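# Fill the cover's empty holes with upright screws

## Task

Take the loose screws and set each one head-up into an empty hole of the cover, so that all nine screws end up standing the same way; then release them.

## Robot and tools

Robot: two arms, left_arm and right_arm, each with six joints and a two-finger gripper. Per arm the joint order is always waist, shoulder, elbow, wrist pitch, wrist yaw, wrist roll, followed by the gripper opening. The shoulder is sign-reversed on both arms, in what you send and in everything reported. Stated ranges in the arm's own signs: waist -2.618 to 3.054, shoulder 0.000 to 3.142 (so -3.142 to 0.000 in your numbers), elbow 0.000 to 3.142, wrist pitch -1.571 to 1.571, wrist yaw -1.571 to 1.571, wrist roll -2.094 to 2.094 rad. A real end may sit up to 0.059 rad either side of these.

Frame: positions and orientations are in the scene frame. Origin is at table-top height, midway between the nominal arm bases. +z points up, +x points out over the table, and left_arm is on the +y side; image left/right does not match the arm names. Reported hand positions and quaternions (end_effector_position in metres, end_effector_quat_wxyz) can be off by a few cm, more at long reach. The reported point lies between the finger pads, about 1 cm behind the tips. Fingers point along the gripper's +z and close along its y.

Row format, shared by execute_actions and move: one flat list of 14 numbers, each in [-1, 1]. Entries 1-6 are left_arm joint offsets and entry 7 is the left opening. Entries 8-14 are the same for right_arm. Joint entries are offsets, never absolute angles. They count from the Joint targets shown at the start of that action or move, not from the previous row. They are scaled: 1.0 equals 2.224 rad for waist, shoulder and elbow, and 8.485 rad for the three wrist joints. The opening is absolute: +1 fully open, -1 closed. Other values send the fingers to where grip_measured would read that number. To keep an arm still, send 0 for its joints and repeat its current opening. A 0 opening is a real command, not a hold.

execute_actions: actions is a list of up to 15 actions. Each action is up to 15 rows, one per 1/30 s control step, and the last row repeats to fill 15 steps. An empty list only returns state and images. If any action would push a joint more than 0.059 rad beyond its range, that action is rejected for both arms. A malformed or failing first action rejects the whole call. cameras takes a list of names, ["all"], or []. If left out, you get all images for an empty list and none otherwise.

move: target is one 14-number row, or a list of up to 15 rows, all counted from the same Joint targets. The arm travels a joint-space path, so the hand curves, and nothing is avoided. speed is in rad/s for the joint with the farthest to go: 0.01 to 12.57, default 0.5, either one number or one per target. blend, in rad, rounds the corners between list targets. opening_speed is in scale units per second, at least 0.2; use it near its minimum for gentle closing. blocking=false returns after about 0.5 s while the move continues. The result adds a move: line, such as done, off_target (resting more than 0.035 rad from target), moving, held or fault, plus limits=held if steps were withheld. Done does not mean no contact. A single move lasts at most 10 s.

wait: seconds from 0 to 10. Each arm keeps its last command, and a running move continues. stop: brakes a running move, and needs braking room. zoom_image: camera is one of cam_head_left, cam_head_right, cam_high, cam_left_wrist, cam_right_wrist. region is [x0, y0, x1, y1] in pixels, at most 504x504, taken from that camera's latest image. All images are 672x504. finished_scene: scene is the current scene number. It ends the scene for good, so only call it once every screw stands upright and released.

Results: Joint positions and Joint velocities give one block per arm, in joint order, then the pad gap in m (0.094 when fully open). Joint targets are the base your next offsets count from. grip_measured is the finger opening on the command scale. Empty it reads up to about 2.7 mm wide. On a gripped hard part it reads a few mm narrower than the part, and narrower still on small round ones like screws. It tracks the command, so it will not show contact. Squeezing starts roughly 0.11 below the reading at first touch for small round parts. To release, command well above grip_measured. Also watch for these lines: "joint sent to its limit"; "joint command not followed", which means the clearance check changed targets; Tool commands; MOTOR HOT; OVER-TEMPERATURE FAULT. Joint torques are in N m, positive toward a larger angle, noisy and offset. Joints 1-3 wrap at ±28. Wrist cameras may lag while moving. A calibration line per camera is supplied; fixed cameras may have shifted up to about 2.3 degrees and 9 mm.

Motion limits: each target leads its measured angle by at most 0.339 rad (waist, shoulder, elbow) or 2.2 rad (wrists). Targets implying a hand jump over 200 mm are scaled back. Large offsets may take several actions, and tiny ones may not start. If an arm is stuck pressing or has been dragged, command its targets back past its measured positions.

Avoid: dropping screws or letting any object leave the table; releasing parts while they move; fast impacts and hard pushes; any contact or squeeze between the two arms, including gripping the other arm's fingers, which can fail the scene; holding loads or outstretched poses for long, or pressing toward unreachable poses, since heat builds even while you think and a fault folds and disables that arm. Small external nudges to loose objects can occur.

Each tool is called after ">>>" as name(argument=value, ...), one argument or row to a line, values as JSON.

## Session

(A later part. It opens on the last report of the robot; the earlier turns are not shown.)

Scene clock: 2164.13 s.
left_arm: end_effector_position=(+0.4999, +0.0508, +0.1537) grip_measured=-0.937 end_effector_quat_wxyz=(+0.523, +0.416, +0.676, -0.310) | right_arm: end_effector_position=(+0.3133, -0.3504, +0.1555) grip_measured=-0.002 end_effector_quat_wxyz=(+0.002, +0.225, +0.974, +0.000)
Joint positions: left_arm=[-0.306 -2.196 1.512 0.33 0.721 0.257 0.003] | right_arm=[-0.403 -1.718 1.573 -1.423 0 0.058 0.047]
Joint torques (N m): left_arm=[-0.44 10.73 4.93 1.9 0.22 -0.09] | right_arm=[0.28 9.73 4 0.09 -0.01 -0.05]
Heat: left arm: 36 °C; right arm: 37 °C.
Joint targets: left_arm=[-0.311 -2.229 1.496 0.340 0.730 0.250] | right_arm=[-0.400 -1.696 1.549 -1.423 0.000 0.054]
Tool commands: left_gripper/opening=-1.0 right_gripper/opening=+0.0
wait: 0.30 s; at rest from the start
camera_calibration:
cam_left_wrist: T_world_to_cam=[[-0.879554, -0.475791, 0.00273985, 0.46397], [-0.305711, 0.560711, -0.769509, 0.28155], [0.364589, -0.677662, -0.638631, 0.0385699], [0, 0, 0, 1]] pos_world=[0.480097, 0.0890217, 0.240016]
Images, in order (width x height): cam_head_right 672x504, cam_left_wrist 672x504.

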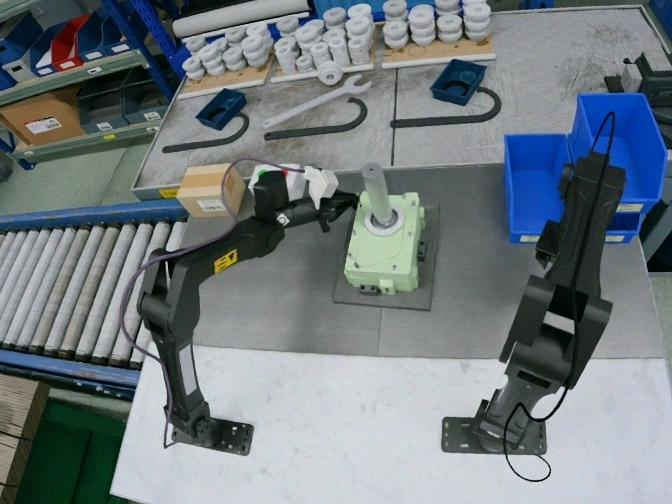

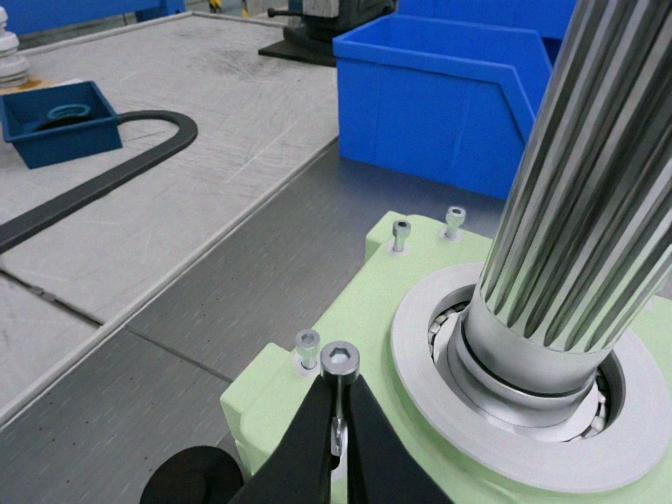

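>>> move(
  target=[
    [0.0117,0.0355,0.0692,-0.0236,0,0,-1,0,0,0,0,0,0,0],
    [0.0024,-0.0041,0.0012,0.0008,0,0,-1,0,0,0,0,0,0,0],
  ],
  speed=0.25,
  cameras=["cam_left_wrist","cam_head_left"],
)

>>> zoom_image(
  camera="cam_left_wrist",
  region=[270, 390, 420, 504],
)

>>> zoom_image(
  camera="cam_head_left",
  region=[230, 140, 400, 260],
)

Scene clock: 2181.37 s.
left_arm: end_effector_position=(+0.5028, +0.0532, +0.1493) grip_measured=-0.937 end_effector_quat_wxyz=(+0.523, +0.414, +0.678, -0.309) | right_arm: end_effector_position=(+0.3133, -0.3504, +0.1555) grip_measured=-0.002 end_effector_quat_wxyz=(+0.002, +0.225, +0.974, +0.000)
Joint positions: left_arm=[-0.301 -2.207 1.514 0.335 0.721 0.257 0.003] | right_arm=[-0.403 -1.718 1.573 -1.423 0 0.058 0.047]
Joint torques (N m): left_arm=[-0.44 11.02 5.11 1.96 0.24 -0.08] | right_arm=[0.27 9.73 4.01 0.09 -0.01 -0.05]
Heat: left arm: 36 °C; right arm: 37 °C.
Joint targets: left_arm=[-0.306 -2.238 1.499 0.346 0.729 0.250] | right_arm=[-0.400 -1.696 1.549 -1.423 0.000 0.054]
move: done
camera_calibration:
cam_left_wrist: T_world_to_cam=[[-0.87696, -0.48054, 0.0047784, 0.466282], [-0.310958, 0.559844, -0.768037, 0.280157], [0.366397, -0.675023, -0.640388, 0.0355573], [0, 0, 0, 1]] pos_world=[0.483, 0.0912251, 0.235714]
Images, in order (width x height): cam_head_left 672x504, cam_left_wrist 672x504.

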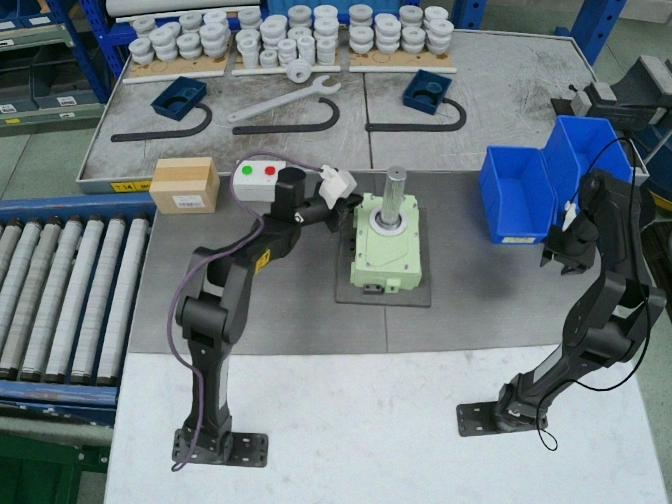

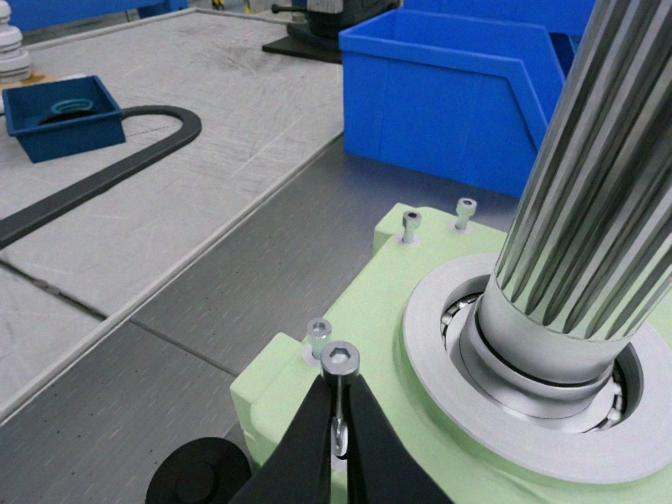

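Scaled by 3.360 from the camera's 672x504 image, which has a finer 960x720 frame.

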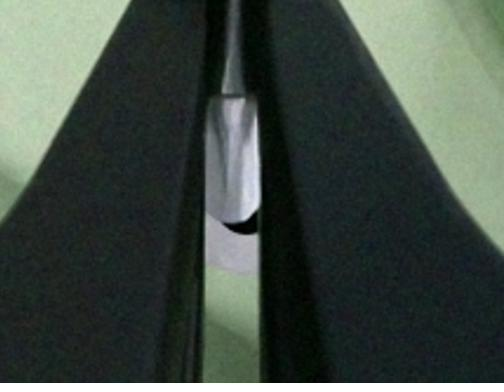

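Scaled by 2.965 from the camera's 672x504 image, which has a finer 960x720 frame.

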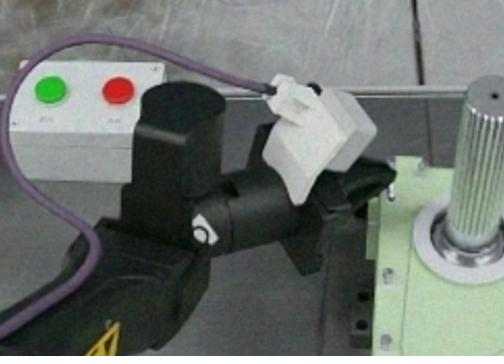

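>>> move(
  target=[-0.0011,0,-0.0027,0.0007,0,0,-1,0,0,0,0,0,0,0],
  speed=0.05,
  cameras=["cam_left_wrist","cam_head_right"],
)

>>> zoom_image(
  camera="cam_left_wrist",
  region=[270, 390, 420, 504],
)

>>> zoom_image(
  camera="cam_head_right",
  region=[330, 180, 380, 230],
)

Scene clock: 2199.73 s.
left_arm: end_effector_position=(+0.5024, +0.0516, +0.1505) grip_measured=-0.937 end_effector_quat_wxyz=(+0.525, +0.416, +0.676, -0.309) | right_arm: end_effector_position=(+0.3133, -0.3504, +0.1555) grip_measured=-0.002 end_effector_quat_wxyz=(+0.002, +0.225, +0.974, +0.000)
Joint positions: left_arm=[-0.303 -2.207 1.514 0.342 0.721 0.257 0.003] | right_arm=[-0.403 -1.718 1.573 -1.423 0 0.058 0.047]
Joint torques (N m): left_arm=[-0.32 11.06 4.53 1.95 0.27 -0.09] | right_arm=[0.28 9.73 4.01 0.09 -0.01 -0.05]
Heat: left arm: 37 °C; right arm: 37 °C.
Joint targets: left_arm=[-0.309 -2.238 1.493 0.352 0.729 0.250] | right_arm=[-0.400 -1.696 1.549 -1.423 0.000 0.054]
move: done
camera_calibration:
cam_left_wrist: T_world_to_cam=[[-0.878242, -0.478216, 0.000675193, 0.466327], [-0.305048, 0.55913, -0.770922, 0.279304], [0.36829, -0.677261, -0.63693, 0.0340881], [0, 0, 0, 1]] pos_world=[0.482194, 0.0899248, 0.236718]
Images, in order (width x height): cam_head_right 672x504, cam_left_wrist 672x504.

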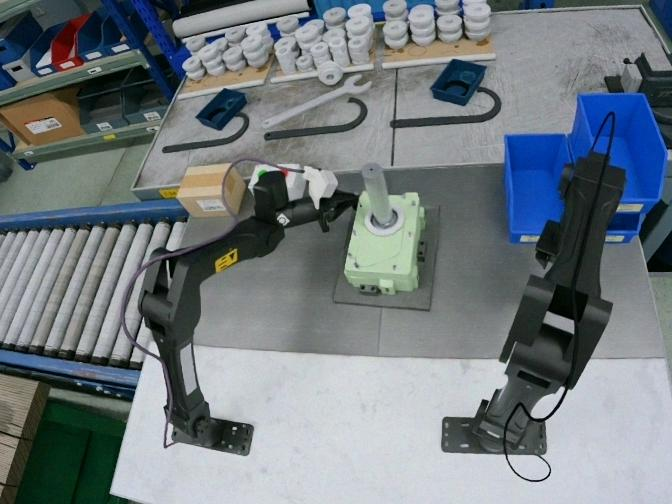

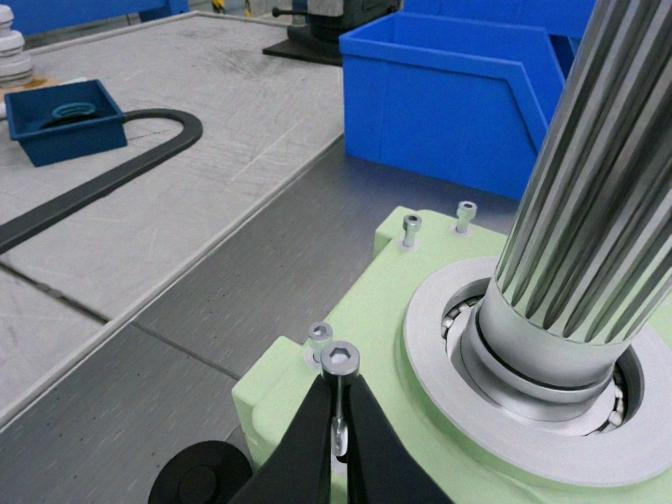

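Scaled by 3.360 from the camera's 672x504 image, which has a finer 960x720 frame.

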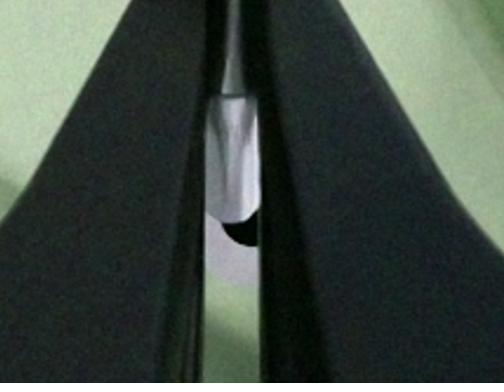

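Scaled by 10.080 from the camera's 672x504 image, which has a finer 960x720 frame.

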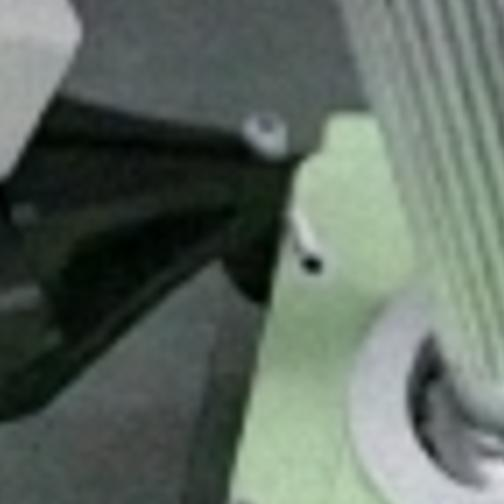

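>>> move(
  target=[
    [0.0108,0.0396,0.0706,-0.025,0,0,-1,0,0,0,0,0,0,0],
    [0.0004,0.0025,0.0004,-0.0008,0,0,-1,0,0,0,0,0,0,0],
  ],
  speed=0.25,
  cameras=["cam_left_wrist"],
)

>>> zoom_image(
  camera="cam_left_wrist",
  region=[270, 390, 420, 504],
)

Scene clock: 2225.03 s.
left_arm: end_effector_position=(+0.5013, +0.0527, +0.1514) grip_measured=-0.937 end_effector_quat_wxyz=(+0.523, +0.415, +0.677, -0.309) | right_arm: end_effector_position=(+0.3133, -0.3504, +0.1555) grip_measured=-0.002 end_effector_quat_wxyz=(+0.002, +0.225, +0.974, +0.000)
Joint positions: left_arm=[-0.302 -2.2 1.51 0.335 0.721 0.257 0.003] | right_arm=[-0.403 -1.718 1.573 -1.423 0 0.058 0.047]
Joint torques (N m): left_arm=[-0.43 10.85 5.01 1.96 0.25 -0.05] | right_arm=[0.28 9.73 4.01 0.09 -0.01 -0.05]
Heat: left arm: 36 °C; right arm: 37 °C.
Joint targets: left_arm=[-0.308 -2.233 1.494 0.346 0.729 0.250] | right_arm=[-0.400 -1.696 1.549 -1.423 0.000 0.054]
move: done
camera_calibration:
cam_left_wrist: T_world_to_cam=[[-0.87769, -0.479217, 0.00352339, 0.465293], [-0.308759, 0.559842, -0.768924, 0.280605], [0.366509, -0.675965, -0.63933, 0.0368991], [0, 0, 0, 1]] pos_world=[0.481498, 0.0908244, 0.237715]
Images, in order (width x height): cam_left_wrist 672x504.

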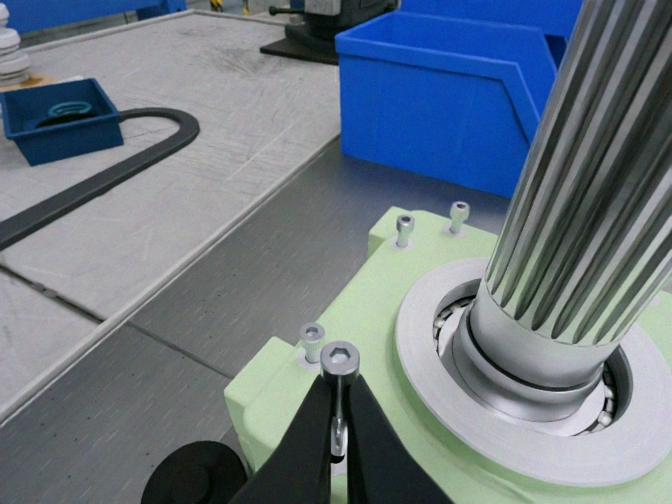

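Scaled by 3.360 from the camera's 672x504 image, which has a finer 960x720 frame.

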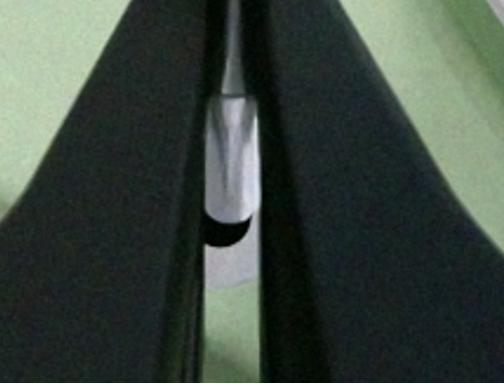

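>>> move(
  target=[0,-0.0036,-0.0011,0.0009,0,0,-1,0,0,0,0,0,0,0],
  speed=0.03,
  cameras=["cam_left_wrist"],
)

>>> zoom_image(
  camera="cam_left_wrist",
  region=[270, 390, 420, 504],
)

Scene clock: 2239.63 s.
left_arm: end_effector_position=(+0.5021, +0.0524, +0.1490) grip_measured=-0.937 end_effector_quat_wxyz=(+0.524, +0.415, +0.677, -0.309) | right_arm: end_effector_position=(+0.3133, -0.3504, +0.1555) grip_measured=-0.002 end_effector_quat_wxyz=(+0.002, +0.225, +0.974, +0.000)
Joint positions: left_arm=[-0.302 -2.207 1.51 0.343 0.721 0.257 0.003] | right_arm=[-0.403 -1.718 1.573 -1.423 0 0.058 0.047]
Joint torques (N m): left_arm=[-0.43 10.82 4.81 1.92 0.26 -0.05] | right_arm=[0.28 9.73 4.01 0.09 -0.01 -0.05]
Heat: left arm: 37 °C; right arm: 37 °C.
Joint targets: left_arm=[-0.308 -2.241 1.492 0.353 0.729 0.250] | right_arm=[-0.400 -1.696 1.549 -1.423 0.000 0.054]
move: done
camera_calibration:
cam_left_wrist: T_world_to_cam=[[-0.877695, -0.479213, 0.00251497, 0.465971], [-0.307658, 0.559448, -0.769652, 0.278733], [0.36742, -0.676294, -0.638458, 0.0343965], [0, 0, 0, 1]] pos_world=[0.482097, 0.0906249, 0.235316]
Images, in order (width x height): cam_left_wrist 672x504.

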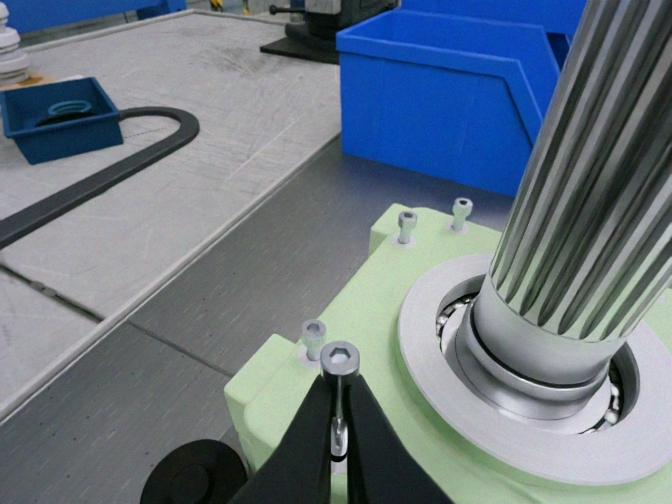

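Scaled by 3.360 from the camera's 672x504 image, which has a finer 960x720 frame.

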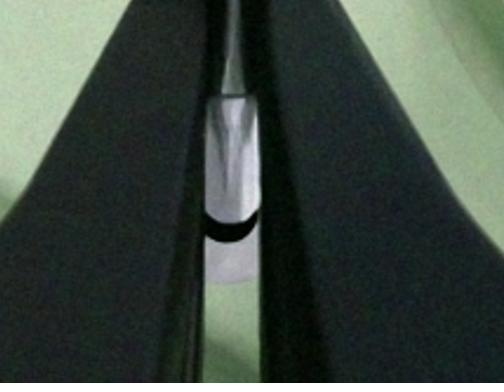

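>>> move(
  target=[0,-0.0032,-0.005,0.0014,0,0,-1,0,0,0,0,0,0,0],
  speed=0.03,
  cameras=["cam_left_wrist","cam_head_right"],
)

>>> zoom_image(
  camera="cam_left_wrist",
  region=[270, 390, 420, 504],
)

Scene clock: 2249.37 s.
left_arm: end_effector_position=(+0.5011, +0.0525, +0.1458) grip_measured=-0.937 end_effector_quat_wxyz=(+0.525, +0.416, +0.675, -0.310) | right_arm: end_effector_position=(+0.3133, -0.3504, +0.1555) grip_measured=-0.002 end_effector_quat_wxyz=(+0.002, +0.225, +0.974, +0.000)
Joint positions: left_arm=[-0.302 -2.21 1.499 0.36 0.723 0.257 0.003] | right_arm=[-0.403 -1.718 1.573 -1.423 0 0.058 0.047]
Joint torques (N m): left_arm=[-0.42 10.43 4.63 1.88 0.21 -0.08] | right_arm=[0.28 9.73 4.01 0.09 -0.01 -0.05]
Heat: left arm: 37 °C; right arm: 37 °C.
Joint targets: left_arm=[-0.308 -2.248 1.481 0.365 0.730 0.250] | right_arm=[-0.400 -1.696 1.549 -1.423 0.000 0.054]
move: off_target (left_arm); left_arm: the shoulder is farthest, 0.038 rad from its target
camera_calibration:
cam_left_wrist: T_world_to_cam=[[-0.878753, -0.477275, 0.00129672, 0.465723], [-0.304672, 0.558863, -0.771264, 0.274734], [0.36738, -0.678145, -0.636515, 0.0325673], [0, 0, 0, 1]] pos_world=[0.480995, 0.0908247, 0.232018]
Images, in order (width x height): cam_head_right 672x504, cam_left_wrist 672x504.

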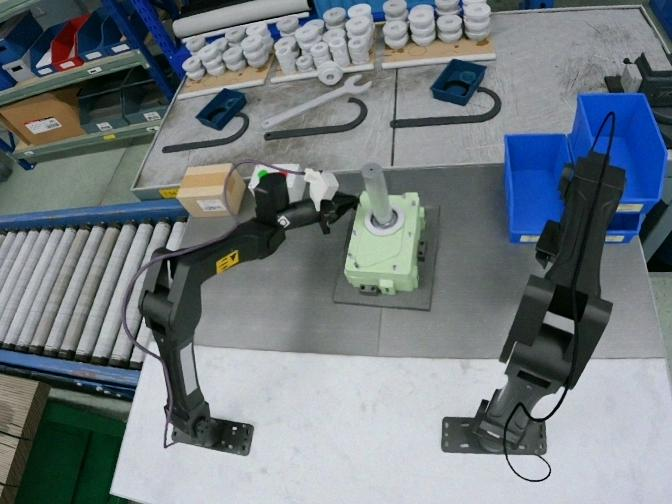

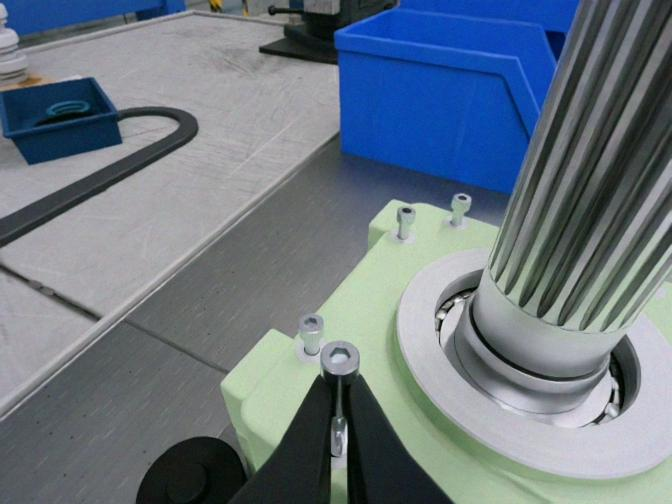

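Scaled by 3.360 from the camera's 672x504 image, which has a finer 960x720 frame.

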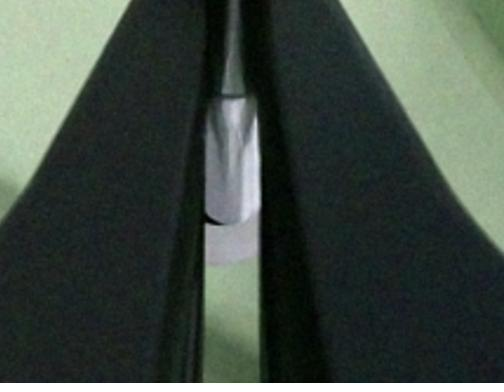

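>>> move(
  target=[0,0,0,0.0012,0,0,-1,0,0,0,0,0,0,0],
  speed=0.03,
  cameras=["cam_left_wrist"],
)

>>> zoom_image(
  camera="cam_left_wrist",
  region=[270, 390, 420, 504],
)

Scene clock: 2261.70 s.
left_arm: end_effector_position=(+0.5011, +0.0525, +0.1461) grip_measured=-0.937 end_effector_quat_wxyz=(+0.526, +0.416, +0.674, -0.309) | right_arm: end_effector_position=(+0.3133, -0.3504, +0.1555) grip_measured=-0.002 end_effector_quat_wxyz=(+0.002, +0.225, +0.974, +0.000)
Joint positions: left_arm=[-0.302 -2.21 1.498 0.365 0.723 0.257 0.003] | right_arm=[-0.403 -1.718 1.573 -1.423 0 0.058 0.047]
Joint torques (N m): left_arm=[-0.46 10.47 4.75 1.93 0.21 -0.08] | right_arm=[0.28 9.73 4.01 0.09 -0.01 -0.05]
Heat: left arm: 37 °C; right arm: 37 °C.
Joint targets: left_arm=[-0.308 -2.248 1.480 0.375 0.729 0.250] | right_arm=[-0.400 -1.696 1.549 -1.423 0.000 0.054]
move: off_target (left_arm); left_arm: the shoulder is farthest, 0.038 rad from its target
camera_calibration:
cam_left_wrist: T_world_to_cam=[[-0.87872, -0.477336, -0.000780915, 0.466065], [-0.302484, 0.558101, -0.772675, 0.274117], [0.369262, -0.678729, -0.634801, 0.0315893], [0, 0, 0, 1]] pos_world=[0.480792, 0.0909256, 0.23222]
Images, in order (width x height): cam_left_wrist 672x504.

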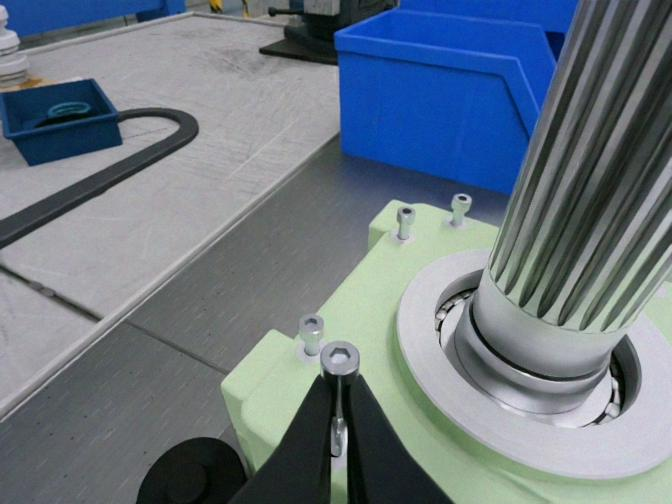

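Scaled by 3.360 from the camera's 672x504 image, which has a finer 960x720 frame.

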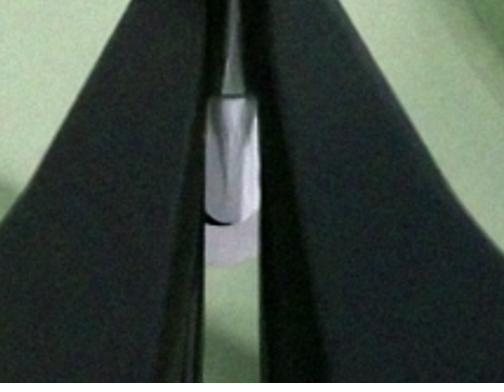

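>>> move(
  target=[
    [0.0103,0.0441,0.0764,-0.0277,0,0,-1,0,0,0,0,0,0,0],
    [-0.0001,0.007,0.0062,-0.0035,0,0,-1,0,0,0,0,0,0,0],
    [-0.0001,0.0034,0.0051,-0.0026,0,0,-1,0,0,0,0,0,0,0],
  ],
  speed=[0.25,0.25,0.03],
  cameras=["cam_left_wrist"],
)

>>> zoom_image(
  camera="cam_left_wrist",
  region=[270, 390, 420, 504],
)

Scene clock: 2279.80 s.
left_arm: end_effector_position=(+0.5013, +0.0521, +0.1491) grip_measured=-0.937 end_effector_quat_wxyz=(+0.523, +0.416, +0.676, -0.310) | right_arm: end_effector_position=(+0.3133, -0.3504, +0.1555) grip_measured=-0.002 end_effector_quat_wxyz=(+0.002, +0.225, +0.974, +0.000)
Joint positions: left_arm=[-0.303 -2.206 1.509 0.343 0.724 0.257 0.003] | right_arm=[-0.403 -1.718 1.573 -1.423 0 0.058 0.047]
Joint torques (N m): left_arm=[-0.39 10.63 4.93 1.91 0.22 -0.06] | right_arm=[0.27 9.73 4.01 0.09 -0.01 -0.05]
Heat: left arm: 37 °C; right arm: 37 °C.
Joint targets: left_arm=[-0.308 -2.240 1.492 0.353 0.730 0.250] | right_arm=[-0.400 -1.696 1.549 -1.423 0.000 0.054]
move: done
camera_calibration:
cam_left_wrist: T_world_to_cam=[[-0.879092, -0.476637, 0.00369089, 0.465511], [-0.306796, 0.559883, -0.76968, 0.27829], [0.364792, -0.677752, -0.638419, 0.0359318], [0, 0, 0, 1]] pos_world=[0.481498, 0.0904231, 0.235415]
Images, in order (width x height): cam_left_wrist 672x504.

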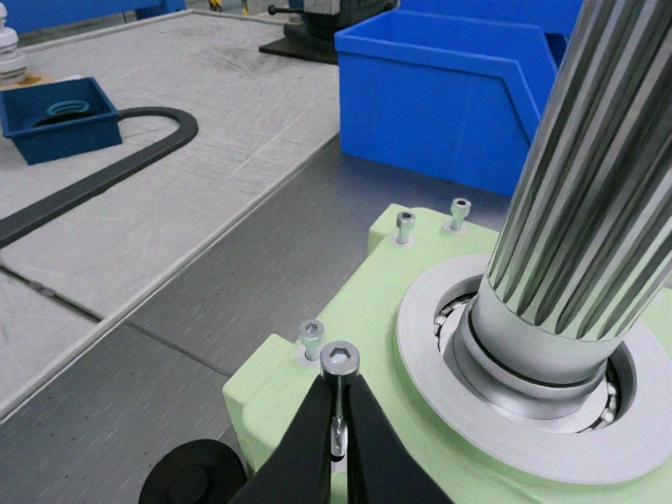

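Scaled by 3.360 from the camera's 672x504 image, which has a finer 960x720 frame.

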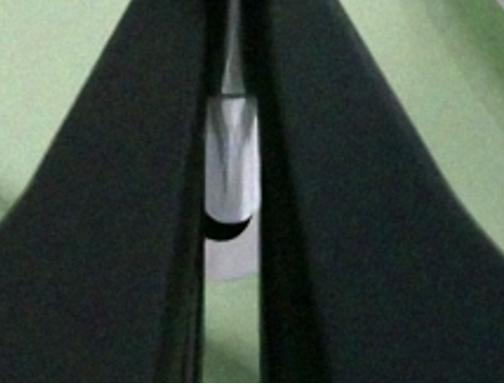

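>>> move(
  target=[0,0,0,0,-0.0019,0,-1,0,0,0,0,0,0,0],
  speed=0.05,
  cameras=["cam_left_wrist"],
)

>>> zoom_image(
  camera="cam_left_wrist",
  region=[270, 390, 420, 504],
)

Scene clock: 2290.73 s.
left_arm: end_effector_position=(+0.5020, +0.0525, +0.1490) grip_measured=-0.937 end_effector_quat_wxyz=(+0.524, +0.415, +0.677, -0.308) | right_arm: end_effector_position=(+0.3133, -0.3504, +0.1555) grip_measured=-0.002 end_effector_quat_wxyz=(+0.002, +0.225, +0.974, +0.000)
Joint positions: left_arm=[-0.303 -2.206 1.509 0.343 0.719 0.257 0.003] | right_arm=[-0.403 -1.718 1.573 -1.423 0 0.058 0.047]
Joint torques (N m): left_arm=[-0.49 10.63 4.82 1.91 0.11 -0.06] | right_arm=[0.27 9.73 4.01 0.09 -0.01 -0.05]
Heat: left arm: 37 °C; right arm: 37 °C.
Joint targets: left_arm=[-0.308 -2.240 1.492 0.353 0.713 0.250] | right_arm=[-0.400 -1.696 1.549 -1.423 0.000 0.054]
move: done
camera_calibration:
cam_left_wrist: T_world_to_cam=[[-0.877035, -0.480423, 0.00198395, 0.465711], [-0.308246, 0.55954, -0.76935, 0.278952], [0.368504, -0.675358, -0.638824, 0.0340136], [0, 0, 0, 1]] pos_world=[0.481897, 0.0906254, 0.235416]
Images, in order (width x height): cam_left_wrist 672x504.

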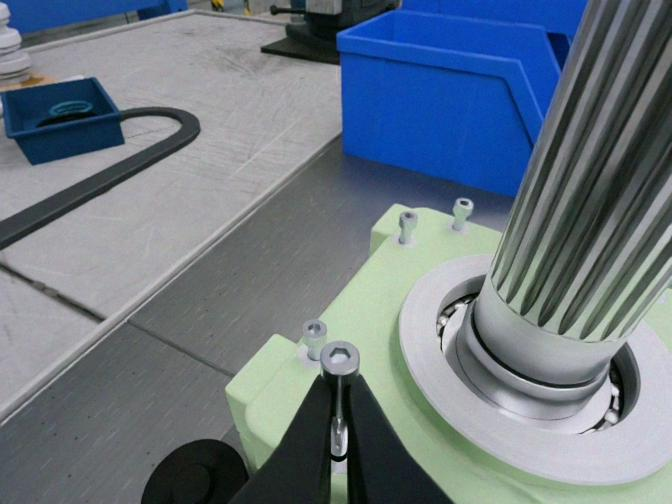

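Scaled by 3.360 from the camera's 672x504 image, which has a finer 960x720 frame.

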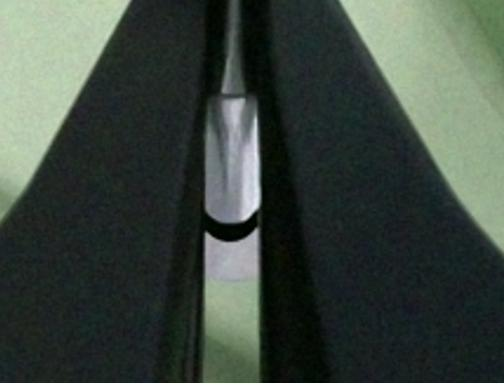

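>>> move(
  target=[0,-0.0038,-0.0028,0.0013,0,0,-1,0,0,0,0,0,0,0],
  speed=0.03,
  cameras=["cam_left_wrist"],
)

>>> zoom_image(
  camera="cam_left_wrist",
  region=[270, 390, 420, 504],
)

Scene clock: 2297.50 s.
left_arm: end_effector_position=(+0.5024, +0.0525, +0.1456) grip_measured=-0.937 end_effector_quat_wxyz=(+0.525, +0.415, +0.677, -0.308) | right_arm: end_effector_position=(+0.3133, -0.3504, +0.1555) grip_measured=-0.002 end_effector_quat_wxyz=(+0.002, +0.225, +0.974, +0.000)
Joint positions: left_arm=[-0.303 -2.213 1.504 0.357 0.718 0.257 0.003] | right_arm=[-0.403 -1.718 1.573 -1.423 0 0.058 0.047]
Joint torques (N m): left_arm=[-0.32 10.45 4.67 1.93 0.14 -0.08] | right_arm=[0.28 9.73 4.01 0.09 -0.01 -0.05]
Heat: left arm: 37 °C; right arm: 37 °C.
Joint targets: left_arm=[-0.308 -2.249 1.486 0.364 0.713 0.250] | right_arm=[-0.400 -1.696 1.549 -1.423 0.000 0.054]
move: off_target (left_arm); left_arm: the shoulder is farthest, 0.036 rad from its target
camera_calibration:
cam_left_wrist: T_world_to_cam=[[-0.876525, -0.481356, 0.000374944, 0.466105], [-0.307313, 0.559002, -0.770114, 0.276097], [0.37049, -0.675139, -0.637906, 0.0305163], [0, 0, 0, 1]] pos_world=[0.482095, 0.0906265, 0.231918]
Images, in order (width x height): cam_left_wrist 672x504.

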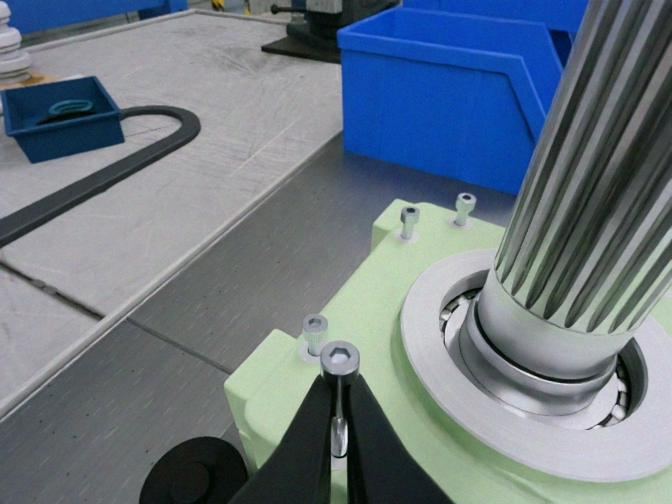

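Scaled by 3.360 from the camera's 672x504 image, which has a finer 960x720 frame.

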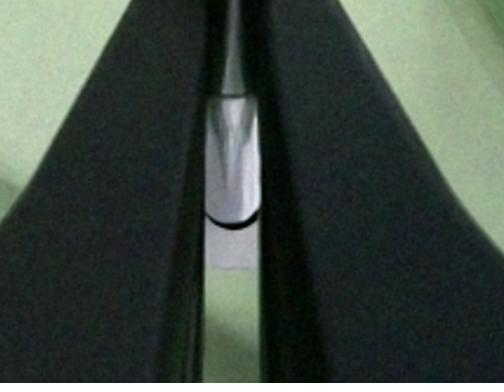

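>>> move(
  target=[0,-0.0034,-0.0025,0.0012,0,0,-1,0,0,0,0,0,0,0],
  speed=0.03,
  cameras=["cam_left_wrist"],
)

>>> zoom_image(
  camera="cam_left_wrist",
  region=[270, 390, 420, 504],
)

Scene clock: 2302.83 s.
left_arm: end_effector_position=(+0.5025, +0.0523, +0.1453) grip_measured=-0.937 end_effector_quat_wxyz=(+0.527, +0.415, +0.674, -0.308) | right_arm: end_effector_position=(+0.3133, -0.3504, +0.1555) grip_measured=-0.002 end_effector_quat_wxyz=(+0.002, +0.225, +0.974, +0.000)
Joint positions: left_arm=[-0.303 -2.215 1.501 0.37 0.719 0.256 0.003] | right_arm=[-0.403 -1.718 1.573 -1.423 0 0.058 0.047]
Joint torques (N m): left_arm=[-0.51 9.99 4.63 1.86 0.08 -0.11] | right_arm=[0.27 9.73 4.01 0.09 -0.01 -0.05]
Heat: left arm: 37 °C; right arm: 37 °C.
Joint targets: left_arm=[-0.308 -2.256 1.480 0.375 0.713 0.250] | right_arm=[-0.400 -1.696 1.549 -1.423 0.000 0.054]
move: off_target (left_arm); left_arm: the shoulder is farthest, 0.041 rad from its target
camera_calibration:
cam_left_wrist: T_world_to_cam=[[-0.877089, -0.480317, -0.00308821, 0.466817], [-0.302293, 0.556979, -0.773559, 0.274105], [0.373274, -0.677547, -0.633717, 0.0281585], [0, 0, 0, 1]] pos_world=[0.48179, 0.0906284, 0.231322]
Images, in order (width x height): cam_left_wrist 672x504.

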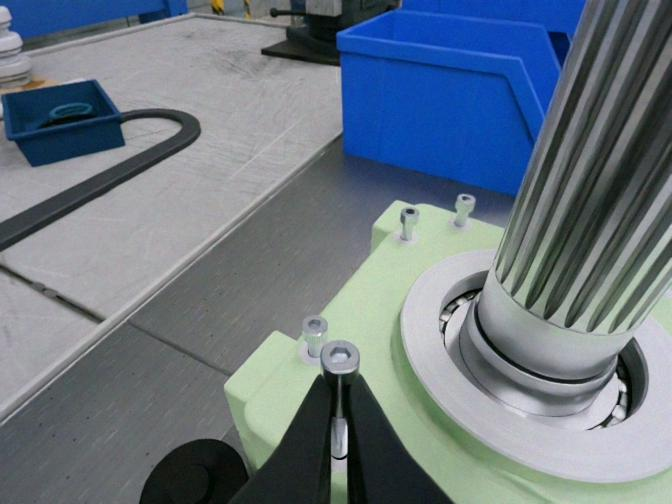

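Scaled by 3.360 from the camera's 672x504 image, which has a finer 960x720 frame.

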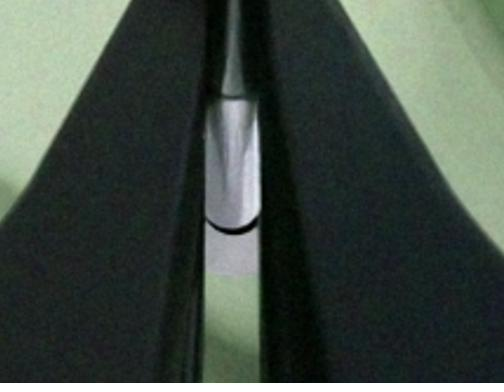

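>>> move(
  target=[0,-0.0054,-0.0018,-0.0006,0,0,-1,0,0,0,0,0,0,0],
  speed=0.03,
  cameras=["cam_left_wrist","cam_head_right"],
)

>>> zoom_image(
  camera="cam_left_wrist",
  region=[220, 330, 460, 504],
)

>>> zoom_image(
  camera="cam_head_right",
  region=[330, 180, 380, 230],
)

Scene clock: 2323.00 s.
left_arm: end_effector_position=(+0.5020, +0.0511, +0.1443) grip_measured=-0.937 end_effector_quat_wxyz=(+0.528, +0.417, +0.671, -0.311) | right_arm: end_effector_position=(+0.3133, -0.3504, +0.1555) grip_measured=-0.002 end_effector_quat_wxyz=(+0.002, +0.225, +0.974, +0.000)
Joint positions: left_arm=[-0.303 -2.221 1.501 0.381 0.729 0.255 0.003] | right_arm=[-0.403 -1.718 1.573 -1.423 0 0.058 0.047]
Joint torques (N m): left_arm=[-0.42 9.57 4.26 1.72 -0.03 -0.08] | right_arm=[0.27 9.73 4.01 0.09 -0.01 -0.05]
Heat: left arm: 37 °C; right arm: 37 °C.
Joint targets: left_arm=[-0.308 -2.268 1.476 0.370 0.713 0.250] | right_arm=[-0.400 -1.696 1.549 -1.423 0.000 0.054]
move: off_target (left_arm); left_arm: the shoulder is farthest, 0.047 rad from its target
camera_calibration:
cam_left_wrist: T_world_to_cam=[[-0.881213, -0.472711, -0.00293736, 0.467484], [-0.295426, 0.555554, -0.777228, 0.271003], [0.369036, -0.684035, -0.629212, 0.0287974], [0, 0, 0, 1]] pos_world=[0.481387, 0.0901263, 0.230124]
Images, in order (width x height): cam_head_right 672x504, cam_left_wrist 672x504.

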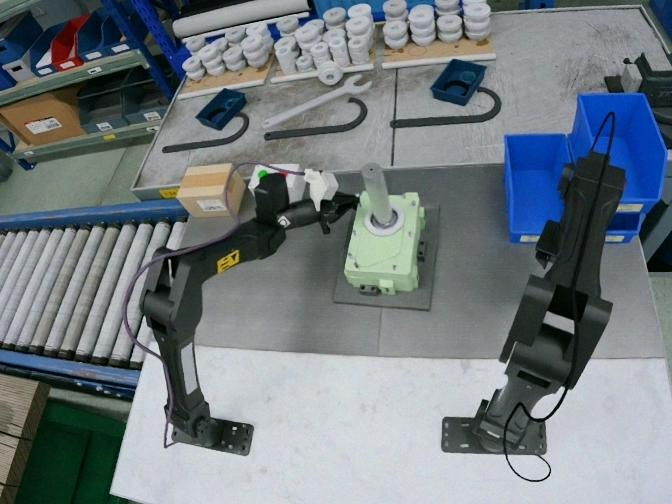

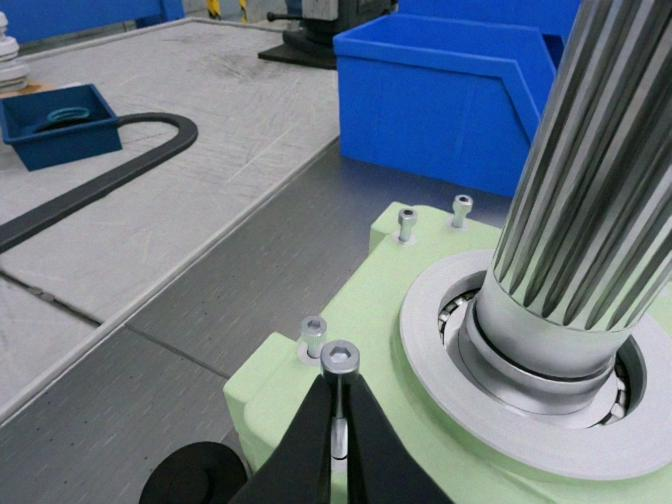

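Scaled by 2.100 from the camera's 672x504 image, which has a finer 960x720 frame.

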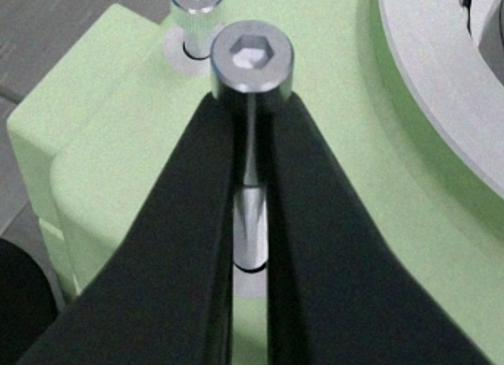

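Scaled by 10.080 from the camera's 672x504 image, which has a finer 960x720 frame.

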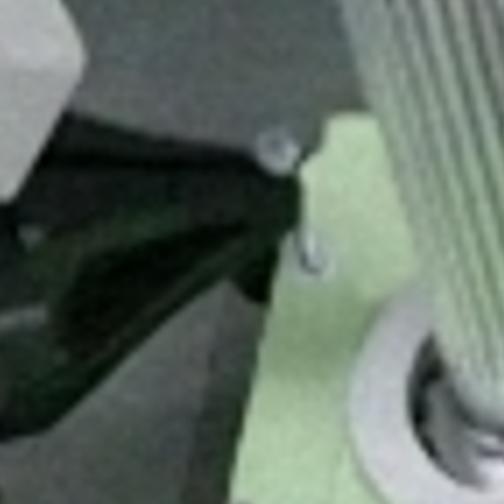

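>>> move(
  target=[
    [0.0103,0.0531,0.0782,-0.0271,0.002,0,-1,0,0,0,0,0,0,0],
    [0.0003,0.016,0.008,-0.0029,0.002,0,-1,0,0,0,0,0,0,0],
    [0.0003,0.0126,0.0072,-0.002,0.002,0,-1,0,0,0,0,0,0,0],
    [0.0003,0.0126,0.0072,-0.002,0.0001,0,-1,0,0,0,0,0,0,0],
  ],
  speed=[0.25,0.25,0.03,0.05],
  cameras=["cam_left_wrist"],
)

>>> zoom_image(
  camera="cam_left_wrist",
  region=[270, 390, 420, 504],
)

Scene clock: 2375.77 s.
left_arm: end_effector_position=(+0.5019, +0.0529, +0.1484) grip_measured=-0.937 end_effector_quat_wxyz=(+0.523, +0.414, +0.678, -0.309) | right_arm: end_effector_position=(+0.3133, -0.3504, +0.1555) grip_measured=-0.002 end_effector_quat_wxyz=(+0.002, +0.225, +0.974, +0.000)
Joint positions: left_arm=[-0.302 -2.206 1.508 0.342 0.72 0.255 0.003] | right_arm=[-0.403 -1.718 1.573 -1.423 0 0.058 0.047]
Joint torques (N m): left_arm=[-0.35 10.74 4.89 1.92 0.11 -0.06] | right_arm=[0.27 9.74 4.01 0.09 -0.01 -0.05]
Heat: left arm: 38 °C; right arm: 37 °C.
Joint targets: left_arm=[-0.307 -2.240 1.492 0.352 0.714 0.250] | right_arm=[-0.400 -1.696 1.549 -1.423 0.000 0.054]
move: done
camera_calibration:
cam_left_wrist: T_world_to_cam=[[-0.876746, -0.480921, 0.0055993, 0.465229], [-0.311532, 0.558994, -0.768423, 0.279774], [0.366421, -0.675456, -0.639918, 0.0350574], [0, 0, 0, 1]] pos_world=[0.4822, 0.0910263, 0.234813]
Images, in order (width x height): cam_left_wrist 672x504.

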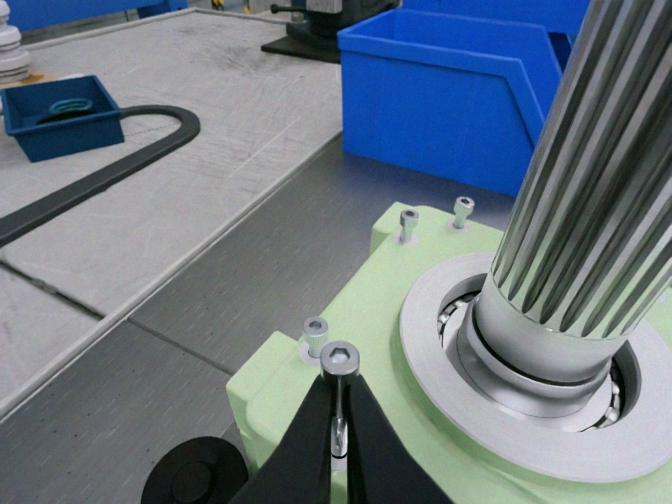

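Scaled by 3.360 from the camera's 672x504 image, which has a finer 960x720 frame.

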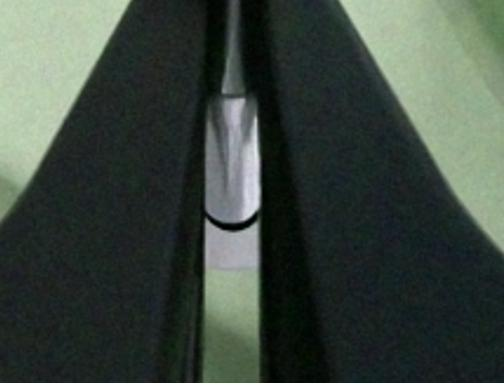

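>>> move(
  target=[0,-0.0038,-0.003,0.0013,0,0,-1,0,0,0,0,0,0,0],
  speed=0.03,
  cameras=["cam_left_wrist"],
)

>>> zoom_image(
  camera="cam_left_wrist",
  region=[270, 390, 420, 504],
)

Scene clock: 2385.40 s.
left_arm: end_effector_position=(+0.5025, +0.0529, +0.1459) grip_measured=-0.937 end_effector_quat_wxyz=(+0.525, +0.414, +0.677, -0.308) | right_arm: end_effector_position=(+0.3133, -0.3504, +0.1555) grip_measured=-0.002 end_effector_quat_wxyz=(+0.002, +0.225, +0.974, +0.000)
Joint positions: left_arm=[-0.302 -2.212 1.504 0.358 0.719 0.255 0.003] | right_arm=[-0.403 -1.718 1.573 -1.423 0 0.058 0.047]
Joint torques (N m): left_arm=[-0.38 10.43 4.79 1.88 0.11 -0.02] | right_arm=[0.28 9.73 4.01 0.09 -0.01 -0.05]
Heat: left arm: 38 °C; right arm: 37 °C.
Joint targets: left_arm=[-0.307 -2.249 1.485 0.363 0.714 0.250] | right_arm=[-0.400 -1.696 1.549 -1.423 0.000 0.054]
move: off_target (left_arm); left_arm: the shoulder is farthest, 0.036 rad from its target
camera_calibration:
cam_left_wrist: T_world_to_cam=[[-0.876254, -0.481845, 0.00197937, 0.466015], [-0.308426, 0.557718, -0.7706, 0.276931], [0.370206, -0.675852, -0.637316, 0.0309686], [0, 0, 0, 1]] pos_world=[0.482296, 0.0910283, 0.232217]
Images, in order (width x height): cam_left_wrist 672x504.

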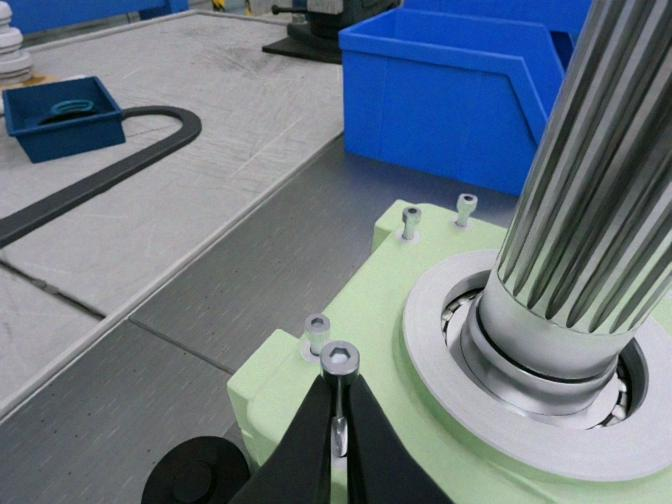

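Scaled by 3.360 from the camera's 672x504 image, which has a finer 960x720 frame.

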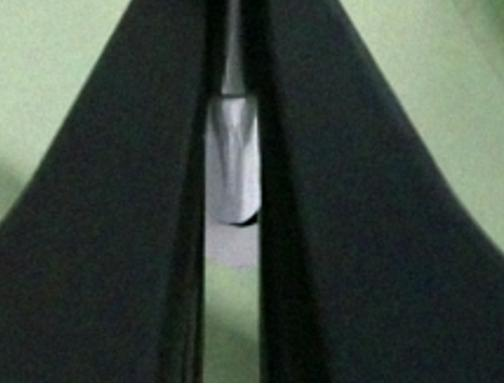

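>>> move(
  target=[
    [-0.0008,0,0,0,0,0,-1,0,0,0,0,0,0,0],
    [-0.0008,-0.003,-0.0026,0.0006,0,0,-1,0,0,0,0,0,0,0],
  ],
  speed=0.03,
  cameras=["cam_left_wrist"],
)

>>> zoom_image(
  camera="cam_left_wrist",
  region=[270, 390, 420, 504],
)

Scene clock: 2392.07 s.
left_arm: end_effector_position=(+0.5026, +0.0528, +0.1454) grip_measured=-0.937 end_effector_quat_wxyz=(+0.527, +0.414, +0.675, -0.308) | right_arm: end_effector_position=(+0.3133, -0.3504, +0.1555) grip_measured=-0.002 end_effector_quat_wxyz=(+0.002, +0.225, +0.974, +0.000)
Joint positions: left_arm=[-0.302 -2.214 1.5 0.369 0.719 0.255 0.003] | right_arm=[-0.403 -1.718 1.573 -1.423 0 0.058 0.047]
Joint torques (N m): left_arm=[-0.64 10.07 4.67 1.83 0.09 -0.05] | right_arm=[0.28 9.73 4.03 0.09 -0.01 -0.05]
Heat: left arm: 38 °C; right arm: 37 °C.
Joint targets: left_arm=[-0.309 -2.256 1.480 0.369 0.714 0.250] | right_arm=[-0.400 -1.696 1.549 -1.423 0.000 0.054]
move: off_target (left_arm); left_arm: the shoulder is farthest, 0.041 rad from its target
camera_calibration:
cam_left_wrist: T_world_to_cam=[[-0.876419, -0.481545, -0.00176144, 0.466629], [-0.304106, 0.556306, -0.773333, 0.274815], [0.373375, -0.677228, -0.633998, 0.0285104], [0, 0, 0, 1]] pos_world=[0.481891, 0.0911298, 0.231421]
Images, in order (width x height): cam_left_wrist 672x504.

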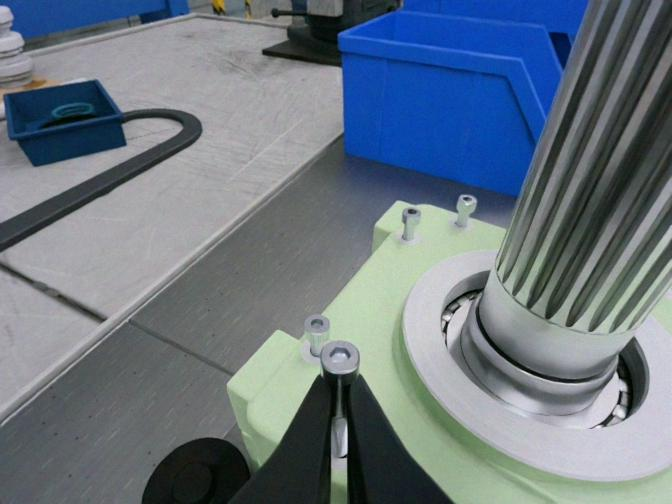

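Scaled by 3.360 from the camera's 672x504 image, which has a finer 960x720 frame.

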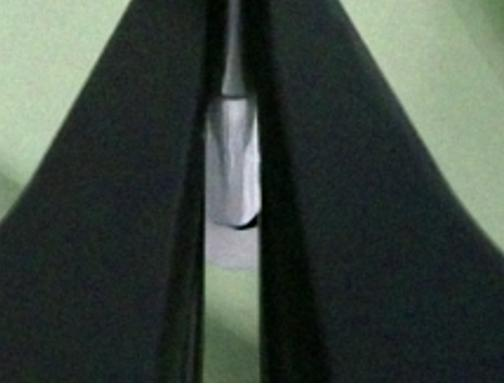

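>>> move(
  target=[0,0,0,0,0.0016,0,-1,0,0,0,0,0,0,0],
  speed=0.03,
  cameras=["cam_left_wrist"],
)

>>> zoom_image(
  camera="cam_left_wrist",
  region=[270, 390, 420, 504],
)

Scene clock: 2398.57 s.
left_arm: end_effector_position=(+0.5021, +0.0525, +0.1456) grip_measured=-0.937 end_effector_quat_wxyz=(+0.527, +0.415, +0.674, -0.309) | right_arm: end_effector_position=(+0.3133, -0.3504, +0.1555) grip_measured=-0.002 end_effector_quat_wxyz=(+0.002, +0.225, +0.974, +0.000)
Joint positions: left_arm=[-0.302 -2.214 1.499 0.371 0.722 0.255 0.003] | right_arm=[-0.403 -1.718 1.573 -1.423 0 0.058 0.047]
Joint torques (N m): left_arm=[-0.44 10.07 4.6 1.83 0.22 -0.07] | right_arm=[0.28 9.73 4.03 0.09 -0.01 -0.05]
Heat: left arm: 38 °C; right arm: 37 °C.
Joint targets: left_arm=[-0.309 -2.256 1.480 0.369 0.728 0.250] | right_arm=[-0.400 -1.696 1.549 -1.423 0.000 0.054]
move: off_target (left_arm); left_arm: the shoulder is farthest, 0.042 rad from its target
camera_calibration:
cam_left_wrist: T_world_to_cam=[[-0.877813, -0.479001, -0.00157478, 0.466714], [-0.302153, 0.556268, -0.774125, 0.274182], [0.371683, -0.679061, -0.633031, 0.0294386], [0, 0, 0, 1]] pos_world=[0.48159, 0.0910286, 0.231622]
Images, in order (width x height): cam_left_wrist 672x504.

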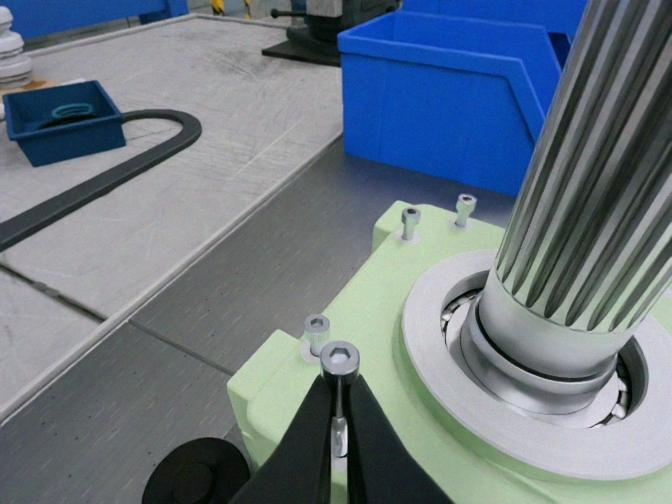

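Scaled by 3.360 from the camera's 672x504 image, which has a finer 960x720 frame.

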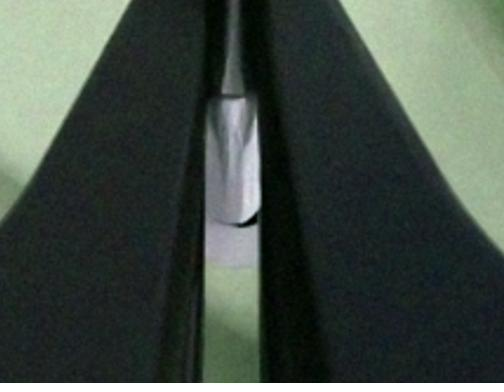

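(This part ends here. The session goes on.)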